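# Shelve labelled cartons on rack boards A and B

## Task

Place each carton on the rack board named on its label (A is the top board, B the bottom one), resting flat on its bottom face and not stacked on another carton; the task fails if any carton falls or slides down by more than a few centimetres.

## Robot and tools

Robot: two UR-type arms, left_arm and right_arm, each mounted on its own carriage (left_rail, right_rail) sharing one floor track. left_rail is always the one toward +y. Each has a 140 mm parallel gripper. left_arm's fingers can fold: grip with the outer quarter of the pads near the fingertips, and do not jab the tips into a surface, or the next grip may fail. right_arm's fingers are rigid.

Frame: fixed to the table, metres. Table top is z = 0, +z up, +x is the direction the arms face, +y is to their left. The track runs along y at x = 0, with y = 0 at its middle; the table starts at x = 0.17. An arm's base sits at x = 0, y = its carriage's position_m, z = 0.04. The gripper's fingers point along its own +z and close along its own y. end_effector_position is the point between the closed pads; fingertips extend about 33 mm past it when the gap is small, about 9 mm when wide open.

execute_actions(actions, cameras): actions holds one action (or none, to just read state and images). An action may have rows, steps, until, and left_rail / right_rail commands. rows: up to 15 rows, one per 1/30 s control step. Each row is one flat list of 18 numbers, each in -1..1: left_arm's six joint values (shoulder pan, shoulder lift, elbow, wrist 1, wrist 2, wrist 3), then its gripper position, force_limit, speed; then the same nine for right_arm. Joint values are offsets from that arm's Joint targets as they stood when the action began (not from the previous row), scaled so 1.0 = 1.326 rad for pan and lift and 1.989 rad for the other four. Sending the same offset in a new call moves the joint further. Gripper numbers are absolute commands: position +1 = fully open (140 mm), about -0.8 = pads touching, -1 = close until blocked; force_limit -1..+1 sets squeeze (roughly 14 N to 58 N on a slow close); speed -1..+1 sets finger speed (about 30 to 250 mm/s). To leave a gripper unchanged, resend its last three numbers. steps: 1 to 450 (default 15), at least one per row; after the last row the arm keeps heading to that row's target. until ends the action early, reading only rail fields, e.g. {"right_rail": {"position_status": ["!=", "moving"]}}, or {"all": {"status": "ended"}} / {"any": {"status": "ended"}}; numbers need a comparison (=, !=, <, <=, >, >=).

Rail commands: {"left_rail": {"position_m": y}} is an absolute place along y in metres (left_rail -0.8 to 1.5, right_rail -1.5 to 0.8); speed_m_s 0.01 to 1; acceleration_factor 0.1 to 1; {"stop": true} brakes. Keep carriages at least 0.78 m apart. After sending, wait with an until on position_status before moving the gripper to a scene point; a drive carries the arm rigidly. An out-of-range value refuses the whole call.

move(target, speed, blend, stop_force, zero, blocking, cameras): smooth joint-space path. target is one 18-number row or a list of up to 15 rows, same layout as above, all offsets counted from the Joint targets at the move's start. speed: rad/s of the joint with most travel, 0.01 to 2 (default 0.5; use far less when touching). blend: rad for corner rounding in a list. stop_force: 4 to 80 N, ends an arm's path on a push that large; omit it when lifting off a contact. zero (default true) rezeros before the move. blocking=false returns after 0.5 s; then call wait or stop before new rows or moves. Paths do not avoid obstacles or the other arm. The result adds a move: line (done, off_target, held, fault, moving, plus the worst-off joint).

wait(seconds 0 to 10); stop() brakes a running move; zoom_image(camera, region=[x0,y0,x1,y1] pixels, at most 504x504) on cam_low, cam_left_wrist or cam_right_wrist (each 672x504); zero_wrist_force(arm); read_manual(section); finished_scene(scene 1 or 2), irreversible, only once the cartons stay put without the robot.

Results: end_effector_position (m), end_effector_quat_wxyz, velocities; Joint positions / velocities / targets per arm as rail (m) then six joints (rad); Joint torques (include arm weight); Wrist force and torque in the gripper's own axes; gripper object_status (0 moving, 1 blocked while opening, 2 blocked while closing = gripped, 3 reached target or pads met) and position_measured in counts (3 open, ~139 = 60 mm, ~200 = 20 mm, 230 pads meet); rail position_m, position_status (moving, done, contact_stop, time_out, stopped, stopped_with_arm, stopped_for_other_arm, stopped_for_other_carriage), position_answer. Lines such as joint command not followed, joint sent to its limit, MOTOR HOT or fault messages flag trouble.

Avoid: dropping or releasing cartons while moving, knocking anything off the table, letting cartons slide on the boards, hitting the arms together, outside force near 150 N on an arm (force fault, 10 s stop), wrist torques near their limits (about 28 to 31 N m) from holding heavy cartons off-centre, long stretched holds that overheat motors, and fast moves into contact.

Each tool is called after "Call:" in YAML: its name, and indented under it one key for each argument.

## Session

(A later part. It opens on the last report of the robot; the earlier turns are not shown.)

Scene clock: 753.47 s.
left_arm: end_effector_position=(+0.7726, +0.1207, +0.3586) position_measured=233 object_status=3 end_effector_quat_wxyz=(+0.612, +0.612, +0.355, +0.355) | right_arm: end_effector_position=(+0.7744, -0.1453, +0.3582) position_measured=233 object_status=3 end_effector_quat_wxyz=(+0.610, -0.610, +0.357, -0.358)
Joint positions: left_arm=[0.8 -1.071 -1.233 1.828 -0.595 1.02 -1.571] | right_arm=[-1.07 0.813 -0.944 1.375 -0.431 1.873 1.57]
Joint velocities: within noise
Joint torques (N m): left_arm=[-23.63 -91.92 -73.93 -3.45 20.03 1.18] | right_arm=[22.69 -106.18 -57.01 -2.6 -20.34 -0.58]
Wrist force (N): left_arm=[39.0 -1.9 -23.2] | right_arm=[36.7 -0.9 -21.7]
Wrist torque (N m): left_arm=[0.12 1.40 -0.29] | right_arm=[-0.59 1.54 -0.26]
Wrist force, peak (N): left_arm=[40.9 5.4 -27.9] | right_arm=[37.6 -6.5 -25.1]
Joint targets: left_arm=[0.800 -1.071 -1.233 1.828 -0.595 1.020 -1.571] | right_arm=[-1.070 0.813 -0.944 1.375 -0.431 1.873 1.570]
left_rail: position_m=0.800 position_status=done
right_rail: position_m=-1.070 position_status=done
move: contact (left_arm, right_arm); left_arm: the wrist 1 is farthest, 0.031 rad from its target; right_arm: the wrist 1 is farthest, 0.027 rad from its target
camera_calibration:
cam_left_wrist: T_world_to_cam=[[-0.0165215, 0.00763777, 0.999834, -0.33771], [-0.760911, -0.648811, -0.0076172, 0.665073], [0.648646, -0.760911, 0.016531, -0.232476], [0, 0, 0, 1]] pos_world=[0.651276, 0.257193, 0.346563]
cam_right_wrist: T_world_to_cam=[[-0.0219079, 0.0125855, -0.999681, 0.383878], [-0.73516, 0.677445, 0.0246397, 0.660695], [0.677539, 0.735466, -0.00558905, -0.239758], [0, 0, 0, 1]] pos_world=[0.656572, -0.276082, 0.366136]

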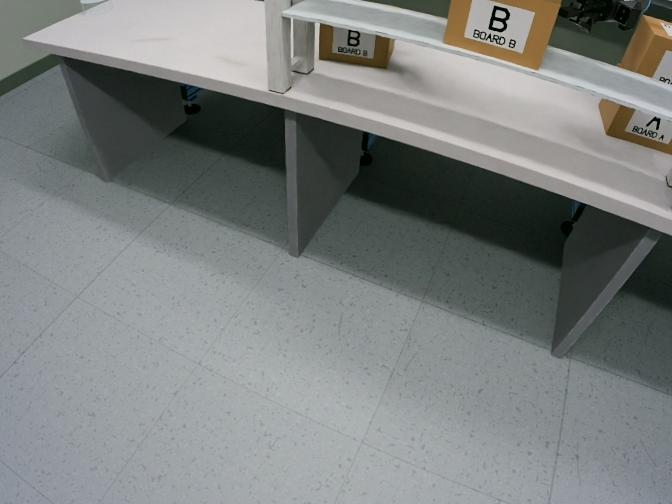

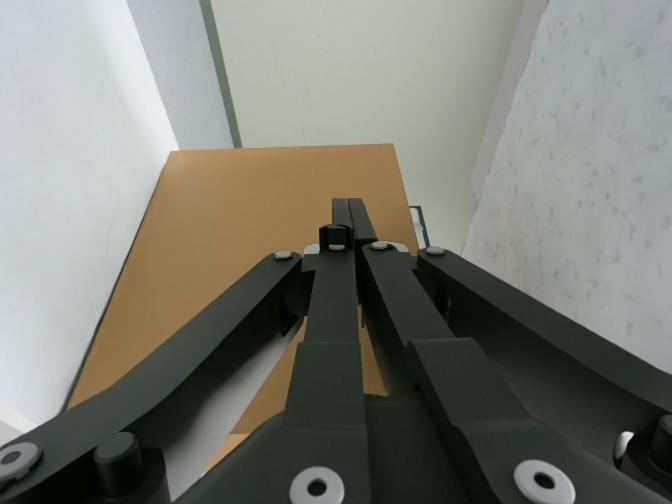

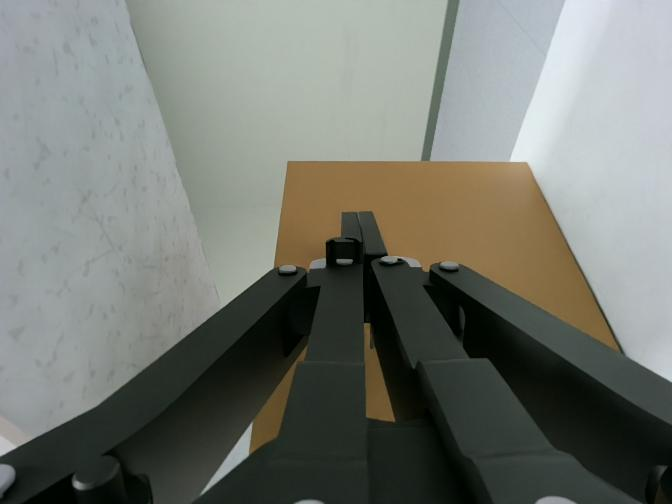

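Call:
move:
  target:
    - [0.0059,-0.0083,0.0085,-0.0030,0.0039,0,-1,-1,0,-0.0057,-0.0099,0.0114,-0.0048,-0.0038,0,-1,-1,0]
    - [-0.0869,-0.0711,0.0658,-0.0184,-0.0579,0,-1,-1,0,0.0523,-0.0593,0.0659,-0.0264,0.0348,0,-1,-1,0]
    - [-0.1979,-0.1290,0.1150,-0.0290,-0.1319,0,-1,-1,0,0.1196,-0.1008,0.1105,-0.0433,0.0797,0,-1,-1,0]
    - [-0.3235,-0.1774,0.1530,-0.0348,-0.2156,0,-1,-1,0,0.1946,-0.1325,0.1435,-0.0552,0.1297,0,-1,-1,0]
  speed: [0.03,0.2,0.35,0.4]
  blend: [0,0.02,0.02,0]
  cameras: ["cam_left_wrist","cam_right_wrist"]

Call:
execute_actions:
  actions:
    - {"steps":200,"left_rail":{"position_m":0.5},"right_rail":{"position_m":-1.2},"until":{"all":{"status":"ended"}}}
  cameras: []

Call:
move:
  target:
    - [-0.0821,0.1156,-0.0977,0.0206,-0.0547,0,-1,-1,0,-0.3474,-0.4045,0.3307,-0.0610,-0.2316,0,-1,-1,0]
    - [-0.0821,0.3625,-0.0450,-0.1966,-0.0547,0,-1,-1,0,-0.3474,-0.0358,0.4010,-0.3771,-0.2316,0,-1,-1,0]
  speed: [0.5,0.4]
  blend: [0.03,0]
  stop_force: 15
  cameras: ["cam_left_wrist","cam_right_wrist"]

Scene clock: 794.23 s.
left_arm: end_effector_position=(+0.5057, +0.1316, +0.3581) position_measured=233 object_status=3 end_effector_quat_wxyz=(+0.612, +0.612, +0.355, +0.354) | right_arm: end_effector_position=(+0.5071, -0.1552, +0.3580) position_measured=233 object_status=3 end_effector_quat_wxyz=(+0.610, -0.610, +0.357, -0.358)
Joint positions: left_arm=[0.8 -1.5 -1.468 2.132 -0.664 0.591 -1.571] | right_arm=[-1.07 1.071 -1.119 1.66 -0.541 2.131 1.57]
Joint velocities: within noise
Joint torques (N m): left_arm=[-15.23 -69.04 -30.67 -4.63 -2.28 1.12] | right_arm=[12.5 -95.82 -28.78 -6.64 3.91 -0.69]
Wrist force (N): left_arm=[-0.2 -0.2 0.0] | right_arm=[-2.7 -2.4 1.3]
Wrist torque (N m): left_arm=[0.00 0.17 -0.28] | right_arm=[-1.26 0.41 -0.31]
Wrist force, peak (N): left_arm=[39.2 -1.9 -23.2] | right_arm=[36.9 -0.5 -21.9]
Joint targets: left_arm=[0.800 -1.500 -1.468 2.132 -0.664 0.591 -1.571] | right_arm=[-1.070 1.071 -1.119 1.660 -0.541 2.131 1.570]
left_rail: position_m=0.800 position_status=done
right_rail: position_m=-1.070 position_status=done
move: done
camera_calibration:
cam_left_wrist: T_world_to_cam=[[-0.0165435, 0.007788, 0.999833, -0.341731], [-0.760991, -0.648719, -0.00753848, 0.469059], [0.648552, -0.760988, 0.0166587, -0.0510678], [0, 0, 0, 1]] pos_world=[0.384416, 0.268087, 0.346061]
cam_right_wrist: T_world_to_cam=[[-0.0218482, 0.0126372, -0.999681, 0.377919], [-0.73519, 0.677414, 0.024631, 0.470904], [0.677509, 0.735494, -0.00550953, -0.0513505], [0, 0, 0, 1]] pos_world=[0.389251, -0.286005, 0.365917]
Images, in order (width x height): cam_left_wrist 672x504, cam_right_wrist 672x504.

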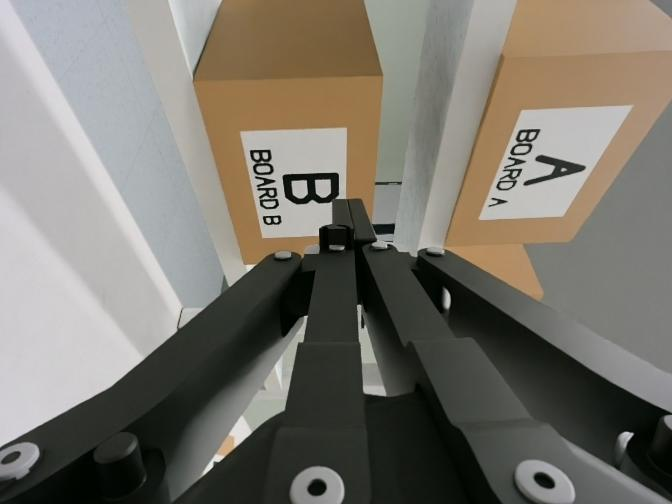

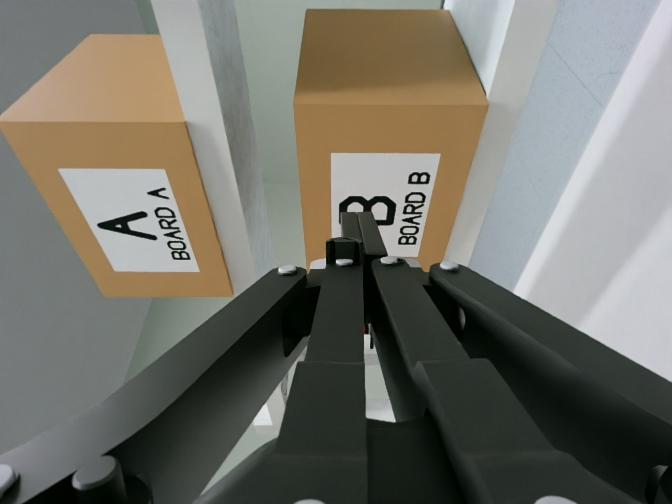

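Scene clock: 795.87 s.
left_arm: end_effector_position=(+0.5056, -0.1684, +0.3581) position_measured=233 object_status=3 end_effector_quat_wxyz=(+0.612, +0.612, +0.355, +0.354) end_effector_velocity=(+0.000, -0.001, +0.000) end_effector_angular_velocity=(+0.001, -0.001, -0.001) | right_arm: end_effector_position=(+0.5070, -0.2852, +0.3580) position_measured=233 object_status=3 end_effector_quat_wxyz=(+0.610, -0.610, +0.357, -0.358)
Joint positions: left_arm=[0.5 -1.5 -1.468 2.132 -0.664 0.591 -1.571] | right_arm=[-1.2 1.071 -1.119 1.66 -0.541 2.131 1.57]
Joint velocities: left_arm=[-0.001 -0.001 -0.001 0 0 0 0.002] | right_arm=[within noise]
Joint torques (N m): left_arm=[7.96 -53.29 -46.97 -1.43 -1.38 0.92] | right_arm=[9.71 -76.95 -45.15 -0.55 0.63 -0.53]
Wrist force (N): left_arm=[-0.1 -0.2 0.1] | right_arm=[-2.6 -2.1 1.4]
Wrist torque (N m): left_arm=[0.02 0.13 -0.28] | right_arm=[-1.20 0.40 -0.30]
Wrist force, peak (N): left_arm=[1.5 -0.3 -0.6] | right_arm=[-4.3 -2.0 2.4]
Joint targets: left_arm=[0.500 -1.500 -1.468 2.132 -0.664 0.591 -1.571] | right_arm=[-1.200 1.071 -1.119 1.660 -0.541 2.131 1.570]
Tool commands: left_gripper/position=-1.0 left_gripper/force_limit=-1.0 left_gripper/speed=+0.0 right_gripper/position=-1.0 right_gripper/force_limit=-1.0 right_gripper/speed=+0.0
left_rail: position_m=0.500 position_status=done
right_rail: position_m=-1.200 position_status=done
No camera images: "cameras" was empty.

Scene clock: 799.93 s.
left_arm: end_effector_position=(+0.4461, -0.2946, +0.1151) position_measured=233 object_status=3 end_effector_quat_wxyz=(+0.612, +0.612, +0.355, +0.354) | right_arm: end_effector_position=(+0.5239, -0.6621, +0.1149) position_measured=233 object_status=3 end_effector_quat_wxyz=(+0.610, -0.610, +0.357, -0.358)
Joint positions: left_arm=[0.5 -1.609 -0.988 2.043 -1.055 0.482 -1.571] | right_arm=[-1.2 0.611 -1.167 2.458 -1.291 1.67 1.57]
Joint velocities: within noise
Joint torques (N m): left_arm=[-14.39 -59.23 -14.57 -3.85 -2.01 1.35] | right_arm=[-12.21 -38.37 -7 -7.17 -2.7 -0.46]
Wrist force (N): left_arm=[-0.1 0.0 0.0] | right_arm=[-2.4 -2.3 1.5]
Wrist torque (N m): left_arm=[0.06 0.15 -0.29] | right_arm=[-1.20 0.38 -0.35]
Wrist force, peak (N): left_arm=[2.0 -0.5 0.2] | right_arm=[-5.4 -2.1 1.8]
Joint targets: left_arm=[0.500 -1.609 -0.988 2.043 -1.055 0.482 -1.571] | right_arm=[-1.200 0.611 -1.167 2.458 -1.291 1.670 1.570]
left_rail: position_m=0.500 position_status=done
right_rail: position_m=-1.200 position_status=done
move: done
camera_calibration:
cam_left_wrist: T_world_to_cam=[[-0.0165346, 0.00765359, 0.999834, -0.096429], [-0.761043, -0.648657, -0.00762028, 0.14543], [0.648491, -0.761042, 0.01655, -0.332664], [0, 0, 0, 1]] pos_world=[0.324814, -0.158099, 0.103027]
cam_right_wrist: T_world_to_cam=[[-0.0219164, 0.0126055, -0.99968, 0.14173], [-0.735203, 0.677398, 0.0246598, 0.832622], [0.677493, 0.735508, -0.00557852, 0.308717], [0, 0, 0, 1]] pos_world=[0.406099, -0.792867, 0.122875]
Images, in order (width x height): cam_left_wrist 672x504, cam_right_wrist 672x504.

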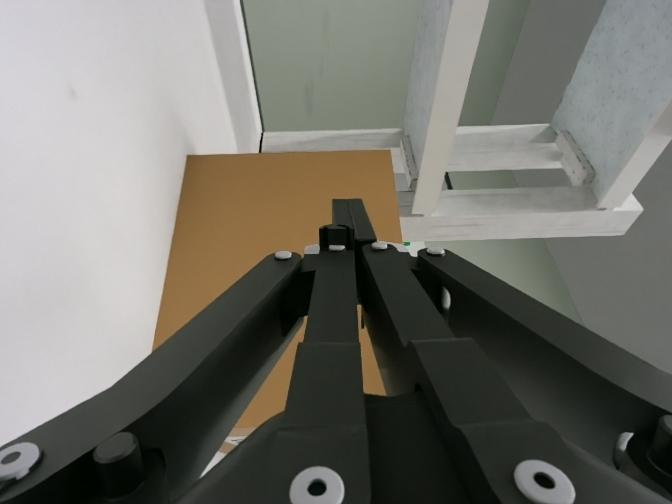

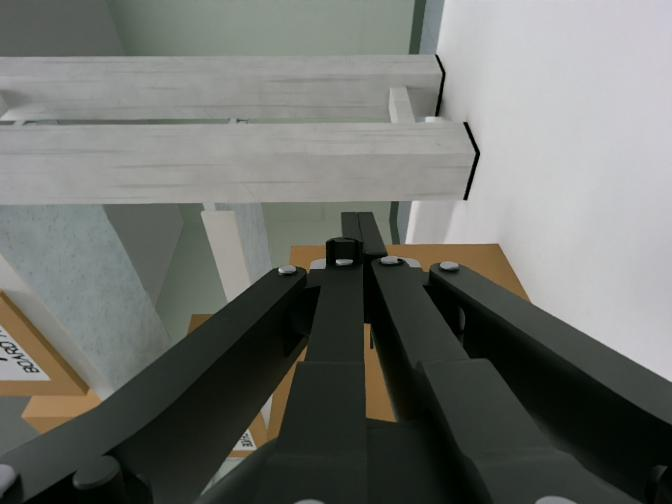

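Call:
move:
  target: [0.0189,0.0452,-0.0657,0.0356,0.0126,0,-1,-1,0,0.1001,0.0275,-0.0449,0.0266,0.0667,0,-1,-1,0]
  speed: 0.05
  stop_force: 8
  cameras: ["cam_right_wrist"]

Scene clock: 812.10 s.
left_arm: end_effector_position=(+0.4580, -0.3444, +0.1150) position_measured=233 object_status=3 end_effector_quat_wxyz=(+0.612, +0.612, +0.355, +0.355) | right_arm: end_effector_position=(+0.5126, -0.6130, +0.1148) position_measured=233 object_status=3 end_effector_quat_wxyz=(+0.610, -0.610, +0.357, -0.358)
Joint positions: left_arm=[0.5 -1.588 -0.939 1.936 -0.997 0.503 -1.571] | right_arm=[-1.2 0.719 -1.137 2.384 -1.247 1.779 1.57]
Joint velocities: within noise
Joint torques (N m): left_arm=[-17.01 -103.34 -21.5 -3.47 -1.27 1.19] | right_arm=[-8.48 -67.32 -8.93 -5.96 -4.7 -0.65]
Wrist force (N): left_arm=[3.3 0.2 -1.9] | right_arm=[4.0 -5.1 0.7]
Wrist torque (N m): left_arm=[-0.06 0.26 -0.31] | right_arm=[-1.22 0.52 -0.32]
Wrist force, peak (N): left_arm=[8.7 4.7 -17.6] | right_arm=[13.5 -5.7 -5.5]
Joint targets: left_arm=[0.500 -1.588 -0.939 1.936 -0.997 0.503 -1.571] | right_arm=[-1.200 0.719 -1.137 2.384 -1.247 1.779 1.570]
left_rail: position_m=0.500 position_status=done
right_rail: position_m=-1.200 position_status=done
move: contact (left_arm, right_arm); left_arm: the elbow is farthest, 0.023 rad from its target; right_arm: the shoulder pan is farthest, 0.024 rad from its target
camera_calibration:
cam_right_wrist: T_world_to_cam=[[-0.0219679, 0.0125457, -0.99968, 0.140734], [-0.735216, 0.677384, 0.0246573, 0.791044], [0.677477, 0.735522, -0.00565691, 0.280301], [0, 0, 0, 1]] pos_world=[0.394783, -0.743774, 0.12277]
Images, in order (width x height): cam_right_wrist 672x504.

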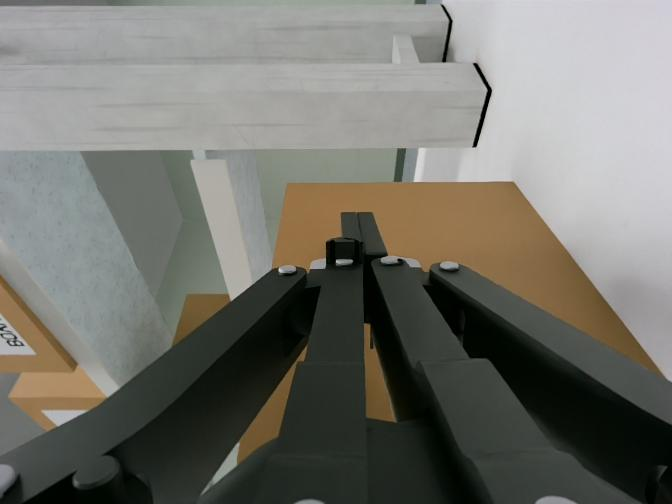

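Call:
move:
  target:
    - [0,0.0028,-0.0036,0.0017,0,0,-1,-1,0,0.0047,0.0014,-0.0023,0.0014,0.0031,0,-1,-1,0]
    - [0,-0.0324,-0.0051,0.0267,0,0,-1,-1,0,0.0047,-0.0527,-0.0043,0.0394,0.0031,0,-1,-1,0]
    - [0,-0.0664,-0.0082,0.0524,0,0,-1,-1,0,0.0047,-0.1046,-0.0085,0.0783,0.0031,0,-1,-1,0]
    - [0.0044,-0.1174,0.0091,0.0692,0.0030,0,-1,-1,0,0.0353,-0.1376,-0.0311,0.1228,0.0235,0,-1,-1,0]
    - [0.0094,-0.1689,0.0241,0.0884,0.0063,0,-1,-1,0,0.0640,-0.1644,-0.0555,0.1651,0.0427,0,-1,-1,0]
    - [0.0148,-0.2268,0.0431,0.1081,0.0099,0,-1,-1,0,0.0980,-0.1781,-0.0879,0.2066,0.0654,0,-1,-1,0]
    - [0.0207,-0.2854,0.0593,0.1309,0.0138,0,-1,-1,0,0.1292,-0.1860,-0.1221,0.2461,0.0861,0,-1,-1,0]
    - [0.0271,-0.3434,0.0719,0.1571,0.0181,0,-1,-1,0,0.1578,-0.1888,-0.1577,0.2836,0.1052,0,-1,-1,0]
    - [0.0342,-0.4010,0.0815,0.1858,0.0228,0,-1,-1,0,0.1842,-0.1871,-0.1949,0.3196,0.1228,0,-1,-1,0]
  speed: [0.03,0.115,0.115,0.115,0.115,0.115,0.115,0.115,0.115]
  blend: 0.02
  cameras: ["cam_left_wrist","cam_right_wrist"]

Scene clock: 862.97 s.
left_arm: end_effector_position=(+0.4843, -0.1884, +0.3748) position_measured=233 object_status=3 end_effector_quat_wxyz=(+0.612, +0.612, +0.355, +0.354) | right_arm: end_effector_position=(+0.4855, -0.4569, +0.3747) position_measured=233 object_status=3 end_effector_quat_wxyz=(+0.610, -0.610, +0.357, -0.358)
Joint positions: left_arm=[0.5 -1.543 -1.47 2.098 -0.628 0.548 -1.571] | right_arm=[-1.2 0.964 -1.385 1.997 -0.612 2.023 1.57]
Joint velocities: within noise
Joint torques (N m): left_arm=[-10.71 -69.07 -58.99 -3.77 22.42 1.24] | right_arm=[32.61 -47.62 -63.81 -4.18 -6.11 -0.58]
Wrist force (N): left_arm=[40.8 -9.4 -23.1] | right_arm=[40.7 6.7 -20.4]
Wrist torque (N m): left_arm=[0.26 1.48 -0.23] | right_arm=[-1.49 1.18 -0.34]
Wrist force, peak (N): left_arm=[38.8 20.6 -48.5] | right_arm=[47.4 6.6 -11.8]
Joint targets: left_arm=[0.500 -1.543 -1.470 2.098 -0.628 0.548 -1.571] | right_arm=[-1.200 0.964 -1.385 1.997 -0.612 2.023 1.570]
left_rail: position_m=0.500 position_status=done
right_rail: position_m=-1.200 position_status=done
move: done; blend cut to 0 rad at target 1
camera_calibration:
cam_left_wrist: T_world_to_cam=[[-0.0165333, 0.00763736, 0.999834, -0.356266], [-0.761036, -0.648665, -0.00762961, 0.245352], [0.648499, -0.761036, 0.0165369, -0.280896], [0, 0, 0, 1]] pos_world=[0.362992, -0.0519, 0.362724]
cam_right_wrist: T_world_to_cam=[[-0.0218999, 0.0125682, -0.999681, 0.39792], [-0.735214, 0.677387, 0.0246225, 0.659], [0.677481, 0.735519, -0.00559435, 0.185268], [0, 0, 0, 1]] pos_world=[0.367705, -0.587667, 0.382603]
Images, in order (width x height): cam_left_wrist 672x504, cam_right_wrist 672x504.

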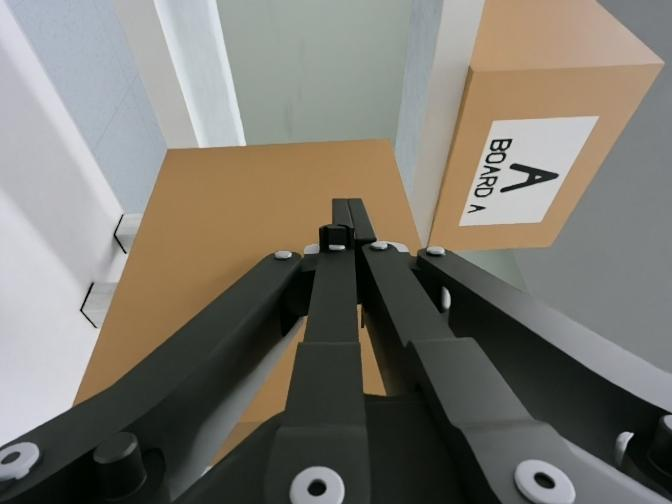

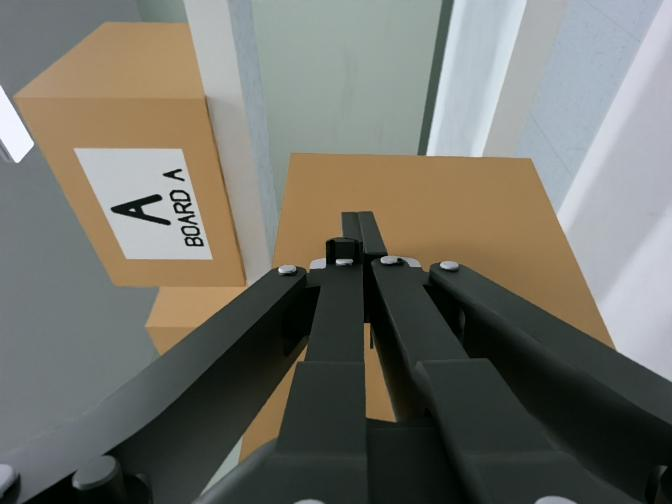

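Call:
move:
  target:
    - [0.0811,0.0263,-0.0205,0.0030,0.0541,0,-1,-1,0,-0.0592,0.0231,-0.0199,0.0045,-0.0395,0,-1,-1,0]
    - [0.1571,0.0577,-0.0459,0.0075,0.1048,0,-1,-1,0,-0.1123,0.0512,-0.0442,0.0101,-0.0749,0,-1,-1,0]
    - [0.2277,0.0933,-0.0759,0.0137,0.1518,0,-1,-1,0,-0.1599,0.0833,-0.0731,0.0176,-0.1066,0,-1,-1,0]
    - [0.2924,0.1322,-0.1102,0.0220,0.1949,0,-1,-1,0,-0.2026,0.1190,-0.1065,0.0271,-0.1351,0,-1,-1,0]
    - [0.3514,0.1741,-0.1488,0.0327,0.2343,0,-1,-1,0,-0.2408,0.1580,-0.1442,0.0389,-0.1605,0,-1,-1,0]
  speed: 0.115
  blend: 0.02
  cameras: ["cam_low"]

Scene clock: 922.27 s.
left_arm: end_effector_position=(+0.7724, -0.1880, +0.3754) position_measured=233 object_status=3 end_effector_quat_wxyz=(+0.612, +0.612, +0.355, +0.354) | right_arm: end_effector_position=(+0.7741, -0.4570, +0.3752) position_measured=233 object_status=3 end_effector_quat_wxyz=(+0.610, -0.610, +0.357, -0.358)
Joint positions: left_arm=[0.5 -1.077 -1.239 1.802 -0.563 1.014 -1.571] | right_arm=[-1.2 0.645 -1.176 1.71 -0.534 1.704 1.57]
Joint velocities: within noise
Joint torques (N m): left_arm=[-16.22 -56.5 -79.99 -4.15 18.9 1.11] | right_arm=[20.95 -70.52 -62.32 -3.42 -20.14 -0.48]
Wrist force (N): left_arm=[33.4 -8.9 -21.0] | right_arm=[34.5 6.3 -17.1]
Wrist torque (N m): left_arm=[0.40 1.46 -0.26] | right_arm=[-1.56 1.16 -0.42]
Wrist force, peak (N): left_arm=[47.9 -8.5 -26.9] | right_arm=[47.7 7.0 -23.9]
Joint targets: left_arm=[0.500 -1.077 -1.239 1.802 -0.562 1.014 -1.571] | right_arm=[-1.200 0.644 -1.176 1.710 -0.534 1.704 1.570]
left_rail: position_m=0.500 position_status=done
right_rail: position_m=-1.200 position_status=done
move: done
Images, in order (width x height): cam_low 672x504.

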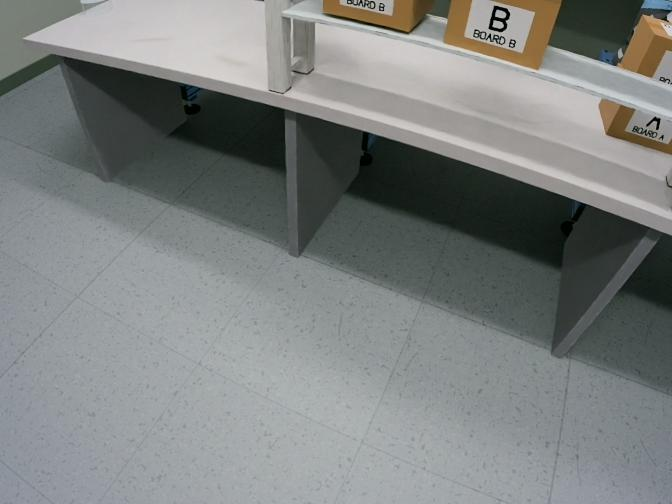

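Call:
move:
  target: [0,0.0248,0.0134,-0.0304,0,0,-1,-1,0,0,0.0237,0.0131,-0.0289,0,0,-1,-1,0]
  speed: 0.025
  stop_force: 10
  cameras: ["cam_low"]

Scene clock: 932.10 s.
left_arm: end_effector_position=(+0.7727, -0.1882, +0.3586) position_measured=233 object_status=3 end_effector_quat_wxyz=(+0.612, +0.611, +0.355, +0.354) | right_arm: end_effector_position=(+0.7745, -0.4569, +0.3584) position_measured=233 object_status=3 end_effector_quat_wxyz=(+0.610, -0.610, +0.357, -0.358)
Joint positions: left_arm=[0.5 -1.077 -1.224 1.815 -0.592 1.014 -1.571] | right_arm=[-1.2 0.644 -1.161 1.722 -0.562 1.704 1.57]
Joint velocities: within noise
Joint torques (N m): left_arm=[-19.36 -92.74 -72.86 -3.21 16.46 0.76] | right_arm=[20.2 -88.36 -56.59 -2.65 -19.86 -0.71]
Wrist force (N): left_arm=[35.5 -1.4 -24.1] | right_arm=[38.1 -2.1 -19.8]
Wrist torque (N m): left_arm=[-0.10 1.79 -0.40] | right_arm=[-1.26 1.21 -0.35]
Wrist force, peak (N): left_arm=[37.7 8.2 -29.2] | right_arm=[39.1 -7.3 -23.7]
Joint targets: left_arm=[0.500 -1.077 -1.224 1.815 -0.592 1.014 -1.571] | right_arm=[-1.200 0.644 -1.161 1.722 -0.562 1.704 1.570]
left_rail: position_m=0.500 position_status=done
right_rail: position_m=-1.200 position_status=done
move: contact (left_arm, right_arm); left_arm: the wrist 1 is farthest, 0.031 rad from its target; right_arm: the wrist 1 is farthest, 0.030 rad from its target
Images, in order (width x height): cam_low 672x504.

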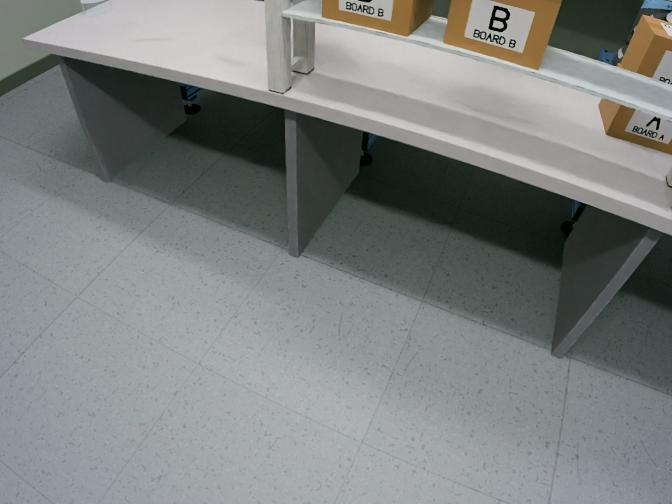

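Call:
move:
  target:
    - [0.0039,-0.0055,0.0059,-0.0018,0.0026,0,-1,-1,0,-0.0086,-0.0090,0.0097,-0.0032,-0.0057,0,-1,-1,0]
    - [-0.0879,-0.0672,0.0629,-0.0175,-0.0586,0,-1,-1,0,0.0505,-0.0665,0.0653,-0.0205,0.0336,0,-1,-1,0]
    - [-0.1971,-0.1239,0.1117,-0.0285,-0.1314,0,-1,-1,0,0.1233,-0.1179,0.1124,-0.0333,0.0822,0,-1,-1,0]
    - [-0.3202,-0.1707,0.1493,-0.0350,-0.2135,0,-1,-1,0,0.2100,-0.1594,0.1484,-0.0416,0.1400,0,-1,-1,0]
    - [-0.4268,-0.4163,0.1145,0.1635,-0.2845,0,-1,-1,0,0.2597,-0.3108,0.0710,0.1367,0.1731,0,-1,-1,0]
  speed: [0.03,0.2,0.35,0.4,0.6]
  blend: [0,0.02,0.02,0.03,0]

Call:
execute_actions:
  actions:
    - {"left_rail":{"position_m":1.28},"right_rail":{"position_m":-0.42},"steps":200,"until":{"all":{"status":"ended"}}}

Scene clock: 971.10 s.
left_arm: end_effector_position=(+0.4386, -0.1074, +0.5499) position_measured=233 object_status=3 end_effector_quat_wxyz=(+0.612, +0.612, +0.355, +0.355) | right_arm: end_effector_position=(+0.4519, -0.4813, +0.5493) position_measured=233 object_status=3 end_effector_quat_wxyz=(+0.610, -0.611, +0.357, -0.358)
Joint positions: left_arm=[0.5 -1.643 -1.775 2.042 -0.267 0.448 -1.571] | right_arm=[-1.2 0.989 -1.573 1.864 -0.29 2.048 1.57]
Joint velocities: within noise
Joint torques (N m): left_arm=[-14.09 -49.18 -59.8 1.64 -2.48 1.38] | right_arm=[11.73 -61.9 -49.96 0.56 3.49 -0.4]
Wrist force (N): left_arm=[-0.1 -0.7 0.1] | right_arm=[-0.2 1.3 2.2]
Wrist torque (N m): left_arm=[-0.08 0.14 -0.29] | right_arm=[-0.38 -0.14 -0.30]
Wrist force, peak (N): left_arm=[35.7 -1.3 -24.1] | right_arm=[38.4 -1.7 -19.9]
Joint targets: left_arm=[0.500 -1.643 -1.775 2.042 -0.267 0.448 -1.571] | right_arm=[-1.200 0.989 -1.573 1.864 -0.290 2.048 1.570]
left_rail: position_m=0.500 position_status=done
right_rail: position_m=-1.200 position_status=done
move: done
camera_calibration:
cam_left_wrist: T_world_to_cam=[[-0.0165549, 0.00736806, 0.999836, -0.532755], [-0.761109, -0.648576, -0.00782266, 0.264584], [0.648412, -0.761114, 0.016345, -0.192349], [0, 0, 0, 1]] pos_world=[0.317279, 0.0291289, 0.537881]
cam_right_wrist: T_world_to_cam=[[-0.0223587, 0.0118657, -0.99968, 0.571921], [-0.735189, 0.67742, 0.0244838, 0.646621], [0.677493, 0.735501, -0.00642271, 0.227412], [0, 0, 0, 1]] pos_world=[0.334106, -0.612082, 0.557367]

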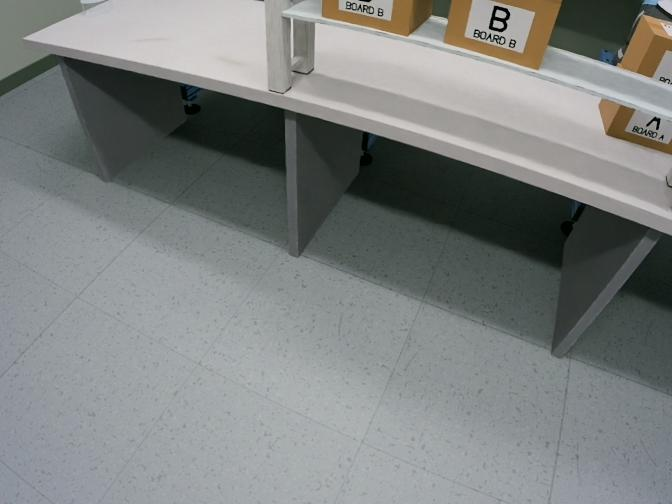

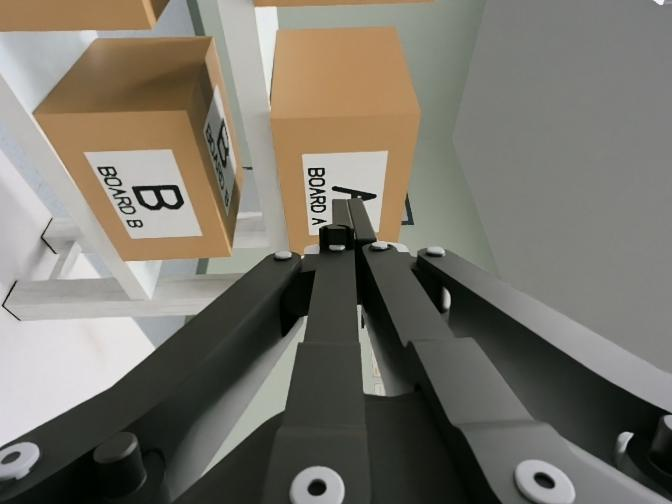

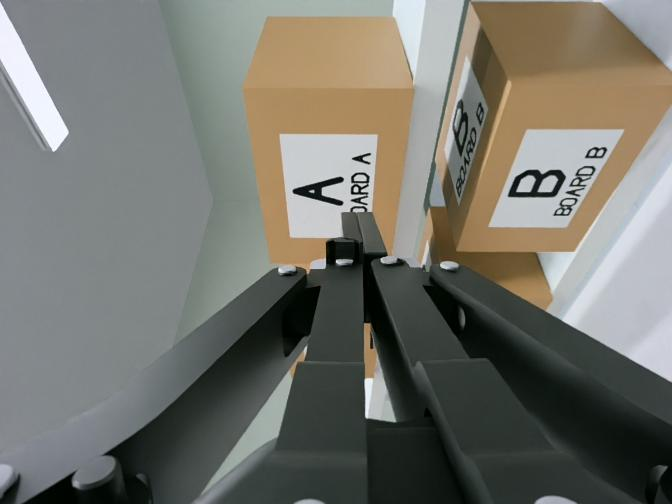

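Scene clock: 973.53 s.
left_arm: end_effector_position=(+0.4385, +0.6724, +0.5500) position_measured=233 object_status=3 end_effector_quat_wxyz=(+0.612, +0.612, +0.355, +0.354) end_effector_velocity=(+0.000, +0.002, +0.001) end_effector_angular_velocity=(-0.001, +0.000, +0.000) | right_arm: end_effector_position=(+0.4519, +0.2986, +0.5494) position_measured=233 object_status=3 end_effector_quat_wxyz=(+0.610, -0.611, +0.357, -0.358) end_effector_velocity=(-0.001, +0.002, +0.000) end_effector_angular_velocity=(+0.001, +0.001, +0.001)
Joint positions: left_arm=[1.28 -1.643 -1.775 2.042 -0.267 0.448 -1.571] | right_arm=[-0.42 0.989 -1.573 1.863 -0.29 2.048 1.57]
Joint velocities: left_arm=[0.001 0.001 -0.002 0 0.001 0 0] | right_arm=[0.001 0.002 0.001 0 0 0.001 0.001]
Joint torques (N m): left_arm=[10.38 -9.19 -41.36 -1.1 0.49 1.18] | right_arm=[5.27 -43.19 -41.71 -0.05 0.41 -0.62]
Wrist force (N): left_arm=[-0.1 -0.5 0.1] | right_arm=[-0.3 1.4 2.3]
Wrist torque (N m): left_arm=[-0.03 0.13 -0.28] | right_arm=[-0.36 -0.12 -0.30]
Wrist force, peak (N): left_arm=[-1.7 0.0 1.0] | right_arm=[-1.8 1.5 3.2]
Joint targets: left_arm=[1.280 -1.643 -1.775 2.042 -0.267 0.448 -1.571] | right_arm=[-0.420 0.989 -1.573 1.864 -0.290 2.048 1.570]
Tool commands: left_gripper/position=-1.0 left_gripper/force_limit=-1.0 left_gripper/speed=+0.0 right_gripper/position=-1.0 right_gripper/force_limit=-1.0 right_gripper/speed=+0.0
left_rail: position_m=1.280 position_status=done
right_rail: position_m=-0.420 position_status=done
camera_calibration:
cam_left_wrist: T_world_to_cam=[[-0.0165477, 0.00747059, 0.999835, -0.538712], [-0.761098, -0.64859, -0.00775034, 0.770338], [0.648425, -0.761101, 0.0164185, 0.40117], [0, 0, 0, 1]] pos_world=[0.31726, 0.808989, 0.538007]
cam_right_wrist: T_world_to_cam=[[-0.0223193, 0.0119256, -0.99968, 0.562766], [-0.735191, 0.677417, 0.0244954, 0.118287], [0.677492, 0.735502, -0.00635188, -0.346194], [0, 0, 0, 1]] pos_world=[0.334068, 0.167785, 0.55749]

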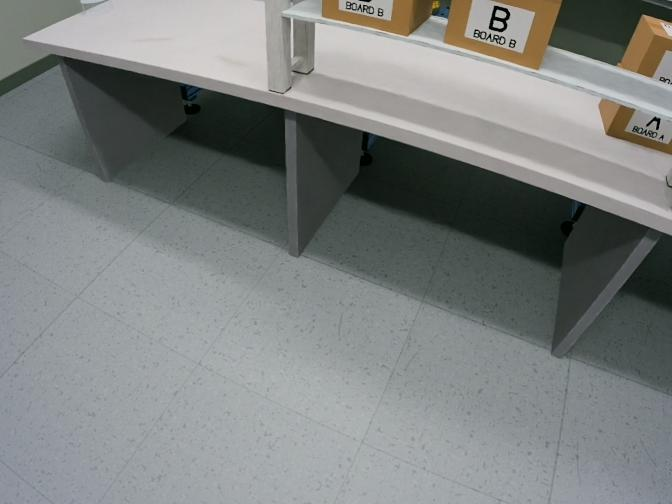

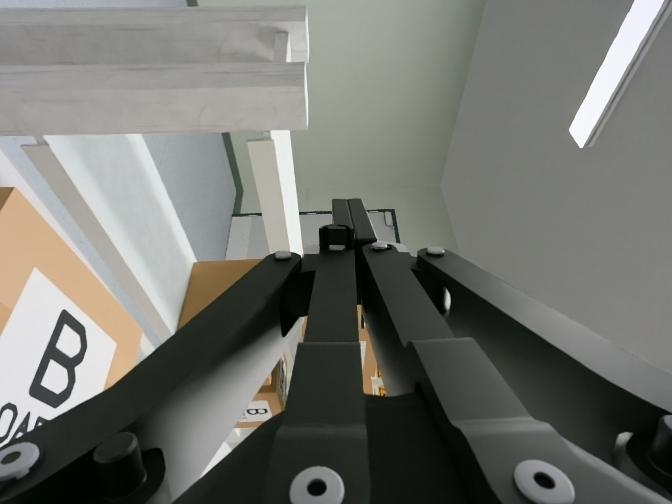

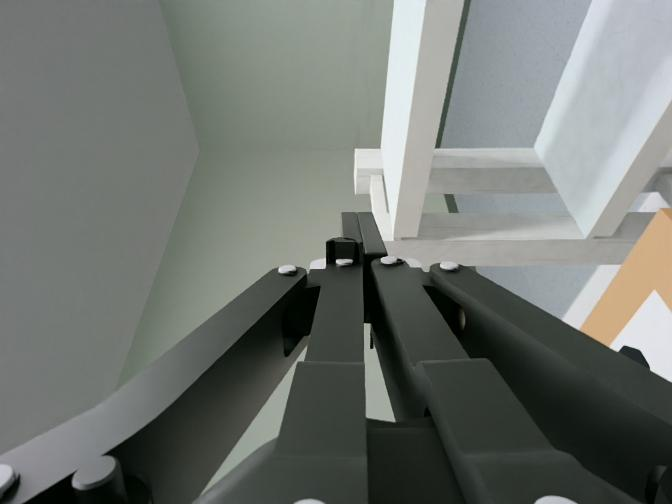

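Call:
move:
  target: [0,0.2241,0.1525,-0.3019,0,0,-1,-1,0,0,0.1965,0.1353,-0.2668,0,0,-1,-1,0]
  speed: 0.5
  stop_force: 15

Scene clock: 988.53 s.
left_arm: end_effector_position=(+0.4386, +0.6731, +0.2751) position_measured=233 object_status=3 end_effector_quat_wxyz=(+0.612, +0.612, +0.355, +0.354) | right_arm: end_effector_position=(+0.4520, +0.2988, +0.2752) position_measured=233 object_status=3 end_effector_quat_wxyz=(+0.610, -0.610, +0.357, -0.358)
Joint positions: left_arm=[1.28 -1.643 -1.478 2.346 -0.867 0.448 -1.571] | right_arm=[-0.42 0.989 -1.312 2.133 -0.82 2.048 1.57]
Joint velocities: within noise
Joint torques (N m): left_arm=[11.69 -21.25 -23.24 -3.69 1.63 0.64] | right_arm=[-10.9 -45.58 -23.55 -6.64 -2.27 -0.38]
Wrist force (N): left_arm=[-0.1 -0.4 0.1] | right_arm=[-0.5 1.4 2.5]
Wrist torque (N m): left_arm=[-0.03 0.11 -0.29] | right_arm=[-0.37 -0.09 -0.33]
Wrist force, peak (N): left_arm=[0.2 -2.6 0.1] | right_arm=[-0.8 3.4 2.1]
Joint targets: left_arm=[1.280 -1.643 -1.478 2.346 -0.867 0.448 -1.571] | right_arm=[-0.420 0.989 -1.312 2.133 -0.820 2.048 1.570]
left_rail: position_m=1.280 position_status=done
right_rail: position_m=-0.420 position_status=done
move: done
camera_calibration:
cam_left_wrist: T_world_to_cam=[[-0.0165514, 0.007417, 0.999836, -0.26374], [-0.76111, -0.648576, -0.00778823, 0.768645], [0.648412, -0.761113, 0.01638, 0.406166], [0, 0, 0, 1]] pos_world=[0.317296, 0.80962, 0.26303]
cam_right_wrist: T_world_to_cam=[[-0.0217901, 0.0127295, -0.999682, 0.288114], [-0.735213, 0.677388, 0.024651, 0.124878], [0.677486, 0.735516, -0.00540146, -0.348456], [0, 0, 0, 1]] pos_world=[0.334164, 0.168037, 0.283062]

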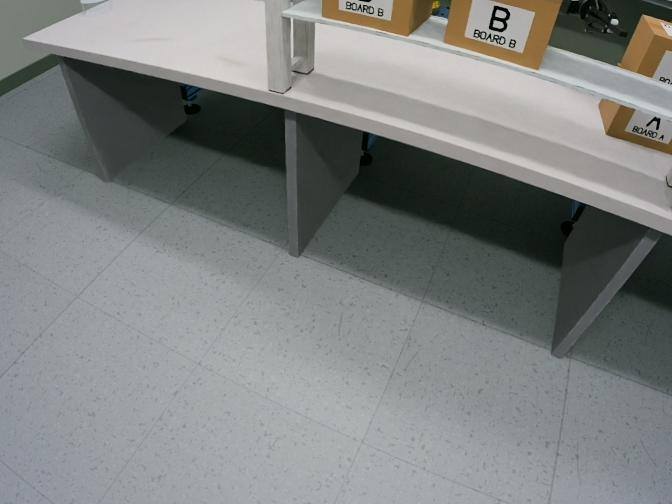

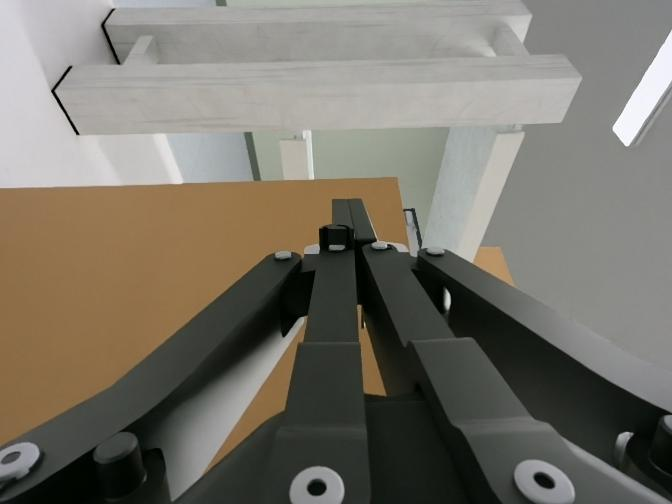

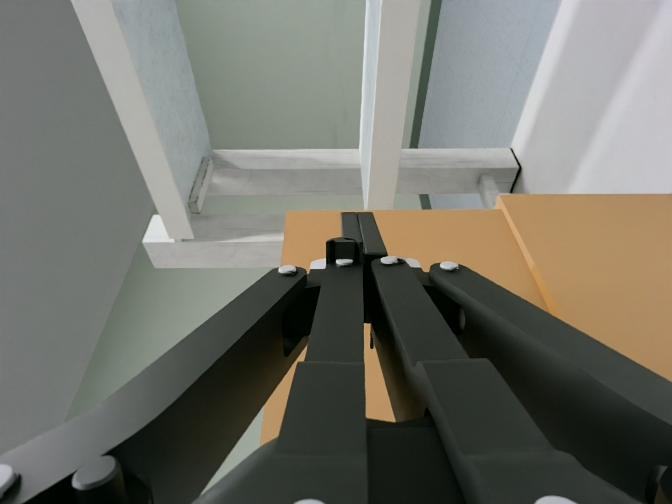

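Call:
move:
  target: [0.0109,0.0698,-0.0575,0.0104,0.0073,0,-1,-1,0,0.0455,0.0613,-0.0596,0.0182,0.0303,0,-1,-1,0]
  speed: 0.045
  stop_force: 8
  cameras: ["cam_left_wrist","cam_right_wrist"]

Scene clock: 1004.47 s.
left_arm: end_effector_position=(+0.4401, +0.6292, +0.2759) position_measured=233 object_status=3 end_effector_quat_wxyz=(+0.612, +0.612, +0.355, +0.354) | right_arm: end_effector_position=(+0.4511, +0.3465, +0.2758) position_measured=233 object_status=3 end_effector_quat_wxyz=(+0.610, -0.610, +0.357, -0.358)
Joint positions: left_arm=[1.28 -1.633 -1.415 2.267 -0.853 0.458 -1.571] | right_arm=[-0.42 1.034 -1.251 2.043 -0.793 2.094 1.57]
Joint velocities: within noise
Joint torques (N m): left_arm=[-13.94 -66.23 -23.9 -3.95 -1.71 1.28] | right_arm=[-13.97 -76.81 -24.4 -6.54 -2.46 -0.47]
Wrist force (N): left_arm=[0.1 -0.5 0.0] | right_arm=[0.4 2.0 2.4]
Wrist torque (N m): left_arm=[-0.04 0.12 -0.29] | right_arm=[-0.25 -0.25 -0.29]
Wrist force, peak (N): left_arm=[7.8 2.0 -8.4] | right_arm=[8.1 0.3 -2.2]
Joint targets: left_arm=[1.280 -1.633 -1.415 2.267 -0.853 0.458 -1.571] | right_arm=[-0.420 1.034 -1.251 2.043 -0.793 2.094 1.570]
left_rail: position_m=1.280 position_status=done
right_rail: position_m=-0.420 position_status=done
move: contact (left_arm, right_arm); left_arm: the elbow is farthest, 0.035 rad from its target; right_arm: the elbow is farthest, 0.028 rad from its target
camera_calibration:
cam_left_wrist: T_world_to_cam=[[-0.0165034, 0.00814882, 0.999831, -0.264731], [-0.761121, -0.648569, -0.00727725, 0.741255], [0.648399, -0.761113, 0.0169058, 0.371658], [0, 0, 0, 1]] pos_world=[0.318833, 0.765786, 0.263797]
cam_right_wrist: T_world_to_cam=[[-0.0213954, 0.0134002, -0.999681, 0.287703], [-0.735236, 0.677357, 0.0248153, 0.0918989], [0.677473, 0.735533, -0.00464001, -0.383077], [0, 0, 0, 1]] pos_world=[0.333247, 0.215662, 0.283553]
Images, in order (width x height): cam_left_wrist 672x504, cam_right_wrist 672x504.

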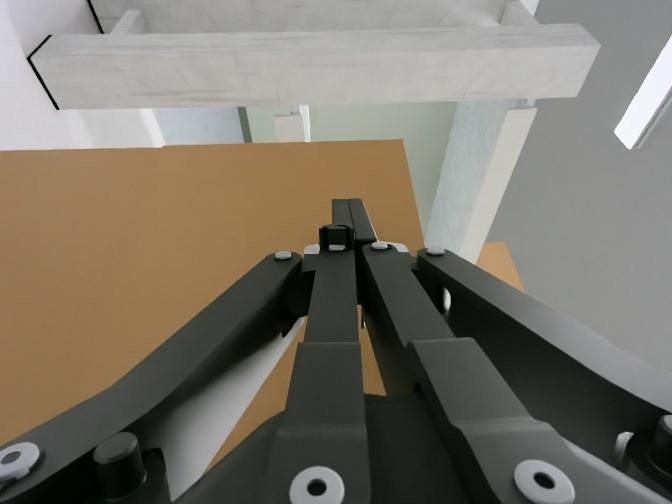

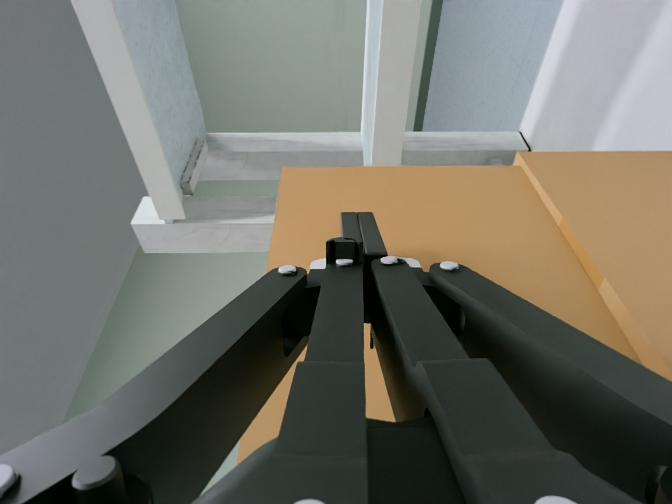

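Call:
move:
  target: [0.0034,0.0223,-0.0177,0.0033,0.0023,0,-1,-1,0,0.0115,0.0153,-0.0144,0.0047,0.0077,0,-1,-1,0]
  speed: 0.02
  stop_force: 8
  cameras: ["cam_left_wrist","cam_right_wrist"]

Scene clock: 1014.87 s.
left_arm: end_effector_position=(+0.4401, +0.6286, +0.2759) position_measured=233 object_status=3 end_effector_quat_wxyz=(+0.612, +0.611, +0.355, +0.354) | right_arm: end_effector_position=(+0.4511, +0.3472, +0.2759) position_measured=233 object_status=3 end_effector_quat_wxyz=(+0.610, -0.610, +0.357, -0.358)
Joint positions: left_arm=[1.28 -1.633 -1.414 2.266 -0.853 0.458 -1.571] | right_arm=[-0.42 1.035 -1.25 2.041 -0.793 2.095 1.57]
Joint velocities: within noise
Joint torques (N m): left_arm=[-17.76 -67.07 -26.64 -3.64 4.44 1.05] | right_arm=[-12.34 -75.19 -26.13 -6.71 -5.44 -0.36]
Wrist force (N): left_arm=[4.7 -0.2 -4.0] | right_arm=[5.1 -0.1 -2.7]
Wrist torque (N m): left_arm=[-0.07 0.22 -0.30] | right_arm=[-0.16 -0.11 -0.25]
Wrist force, peak (N): left_arm=[9.6 -0.1 -7.4] | right_arm=[9.1 0.6 -5.3]
Joint targets: left_arm=[1.280 -1.633 -1.414 2.266 -0.853 0.458 -1.571] | right_arm=[-0.420 1.035 -1.250 2.041 -0.793 2.095 1.570]
left_rail: position_m=1.280 position_status=done
right_rail: position_m=-0.420 position_status=done
move: contact (left_arm, right_arm); left_arm: the elbow is farthest, 0.034 rad from its target; right_arm: the elbow is farthest, 0.027 rad from its target
camera_calibration:
cam_left_wrist: T_world_to_cam=[[-0.0164928, 0.00832296, 0.999829, -0.264878], [-0.761094, -0.648602, -0.00715552, 0.740843], [0.648432, -0.761082, 0.0170318, 0.371153], [0, 0, 0, 1]] pos_world=[0.318815, 0.765195, 0.263812]
cam_right_wrist: T_world_to_cam=[[-0.0212958, 0.0135688, -0.999681, 0.287656], [-0.735109, 0.677493, 0.0248554, 0.0913353], [0.677614, 0.735404, -0.00445315, -0.383673], [0, 0, 0, 1]] pos_world=[0.33325, 0.216373, 0.283585]
Images, in order (width x height): cam_left_wrist 672x504, cam_right_wrist 672x504.

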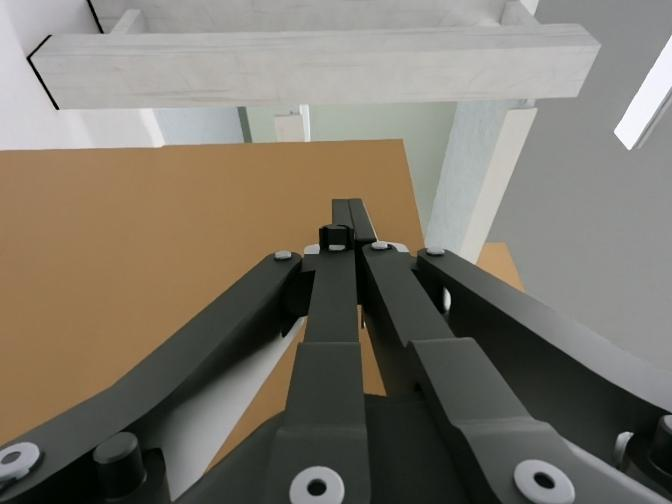

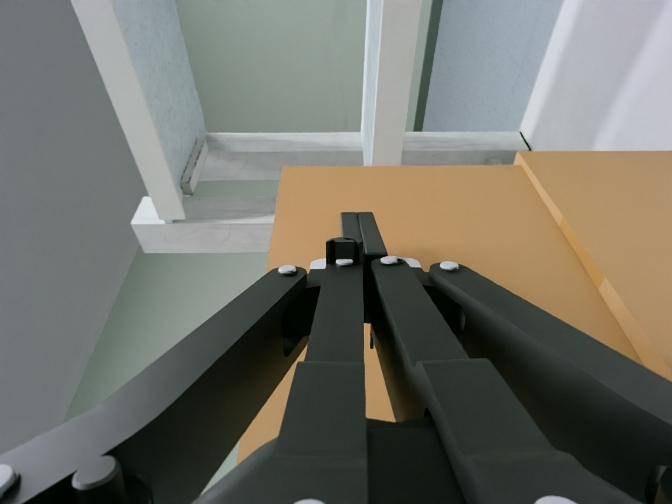

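Call:
move:
  target:
    - [-0.0008,0.0040,-0.0035,0.0014,-0.0006,0,-1,-1,0,0.0018,0.0030,-0.0032,0.0022,0.0012,0,-1,-1,0]
    - [-0.0008,-0.0351,-0.0155,0.0394,-0.0006,0,-1,-1,0,0.0018,-0.0289,-0.0136,0.0339,0.0012,0,-1,-1,0]
    - [0.0033,-0.0323,-0.0446,0.0667,0.0022,0,-1,-1,0,-0.0117,-0.0731,0.0001,0.0497,-0.0078,0,-1,-1,0]
    - [0.0070,-0.0272,-0.0744,0.0930,0.0047,0,-1,-1,0,-0.0262,-0.1178,0.0123,0.0672,-0.0175,0,-1,-1,0]
    - [0.0112,0.0004,-0.1074,0.1076,0.0075,0,-1,-1,0,-0.0492,-0.1628,0.0368,0.0728,-0.0328,0,-1,-1,0]
    - [0.0148,0.0283,-0.1410,0.1227,0.0099,0,-1,-1,0,-0.0749,-0.2094,0.0600,0.0806,-0.0500,0,-1,-1,0]
    - [0.0164,0.0625,-0.1702,0.1291,0.0109,0,-1,-1,0,-0.1052,-0.2477,0.0861,0.0800,-0.0701,0,-1,-1,0]
    - [0.0179,0.0963,-0.2003,0.1366,0.0119,0,-1,-1,0,-0.1393,-0.2876,0.1115,0.0812,-0.0928,0,-1,-1,0]
  speed: [0.03,0.1,0.115,0.115,0.115,0.115,0.115,0.115]
  blend: [0,0.02,0.02,0.02,0.02,0.02,0.02,0]
  cameras: ["cam_left_wrist","cam_right_wrist"]

Scene clock: 1079.80 s.
left_arm: end_effector_position=(+0.4447, +0.4550, +0.3750) position_measured=233 object_status=3 end_effector_quat_wxyz=(+0.612, +0.612, +0.355, +0.355) | right_arm: end_effector_position=(+0.4460, +0.1803, +0.3744) position_measured=233 object_status=3 end_effector_quat_wxyz=(+0.610, -0.611, +0.357, -0.358)
Joint positions: left_arm=[1.28 -1.609 -1.286 1.868 -0.581 0.482 -1.571] | right_arm=[-0.42 0.85 -1.631 2.263 -0.631 1.91 1.57]
Joint velocities: within noise
Joint torques (N m): left_arm=[-10.17 -50.34 -83.57 -3.64 24.69 1.07] | right_arm=[9.03 -47.67 -49.37 -4.95 -25 -0.65]
Wrist force (N): left_arm=[45.1 -9.2 -24.9] | right_arm=[46.2 11.0 -21.2]
Wrist torque (N m): left_arm=[0.24 1.61 -0.15] | right_arm=[-0.56 0.92 -0.42]
Wrist force, peak (N): left_arm=[46.5 16.9 -36.3] | right_arm=[42.3 -15.0 -30.3]
Joint targets: left_arm=[1.280 -1.609 -1.286 1.867 -0.581 0.482 -1.571] | right_arm=[-0.420 0.850 -1.631 2.263 -0.631 1.910 1.570]
left_rail: position_m=1.280 position_status=done
right_rail: position_m=-0.420 position_status=done
move: done
camera_calibration:
cam_left_wrist: T_world_to_cam=[[-0.0165469, 0.00733012, 0.999836, -0.361874], [-0.761055, -0.64864, -0.00783977, 0.632667], [0.648476, -0.76106, 0.0163116, 0.234527], [0, 0, 0, 1]] pos_world=[0.323422, 0.591514, 0.362949]
cam_right_wrist: T_world_to_cam=[[-0.0224034, 0.0120161, -0.999677, 0.389135], [-0.73499, 0.677631, 0.0246167, 0.198232], [0.677707, 0.735304, -0.00634947, -0.256356], [0, 0, 0, 1]] pos_world=[0.328151, 0.0494957, 0.382502]
Images, in order (width x height): cam_left_wrist 672x504, cam_right_wrist 672x504.

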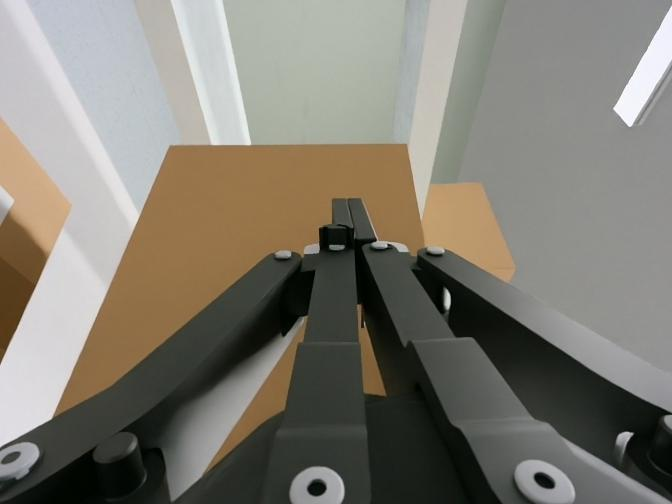

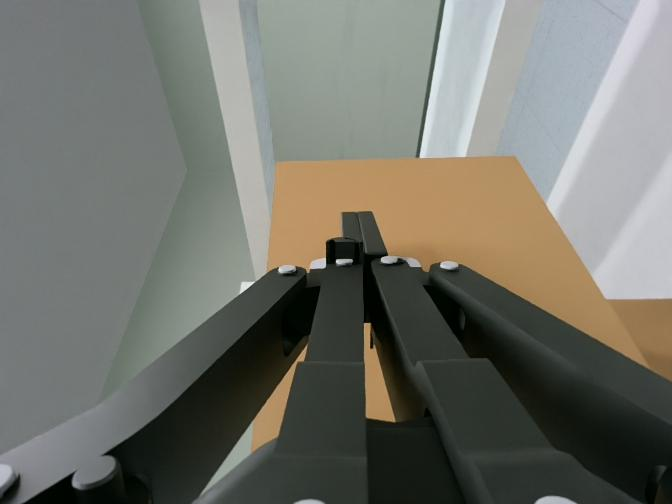

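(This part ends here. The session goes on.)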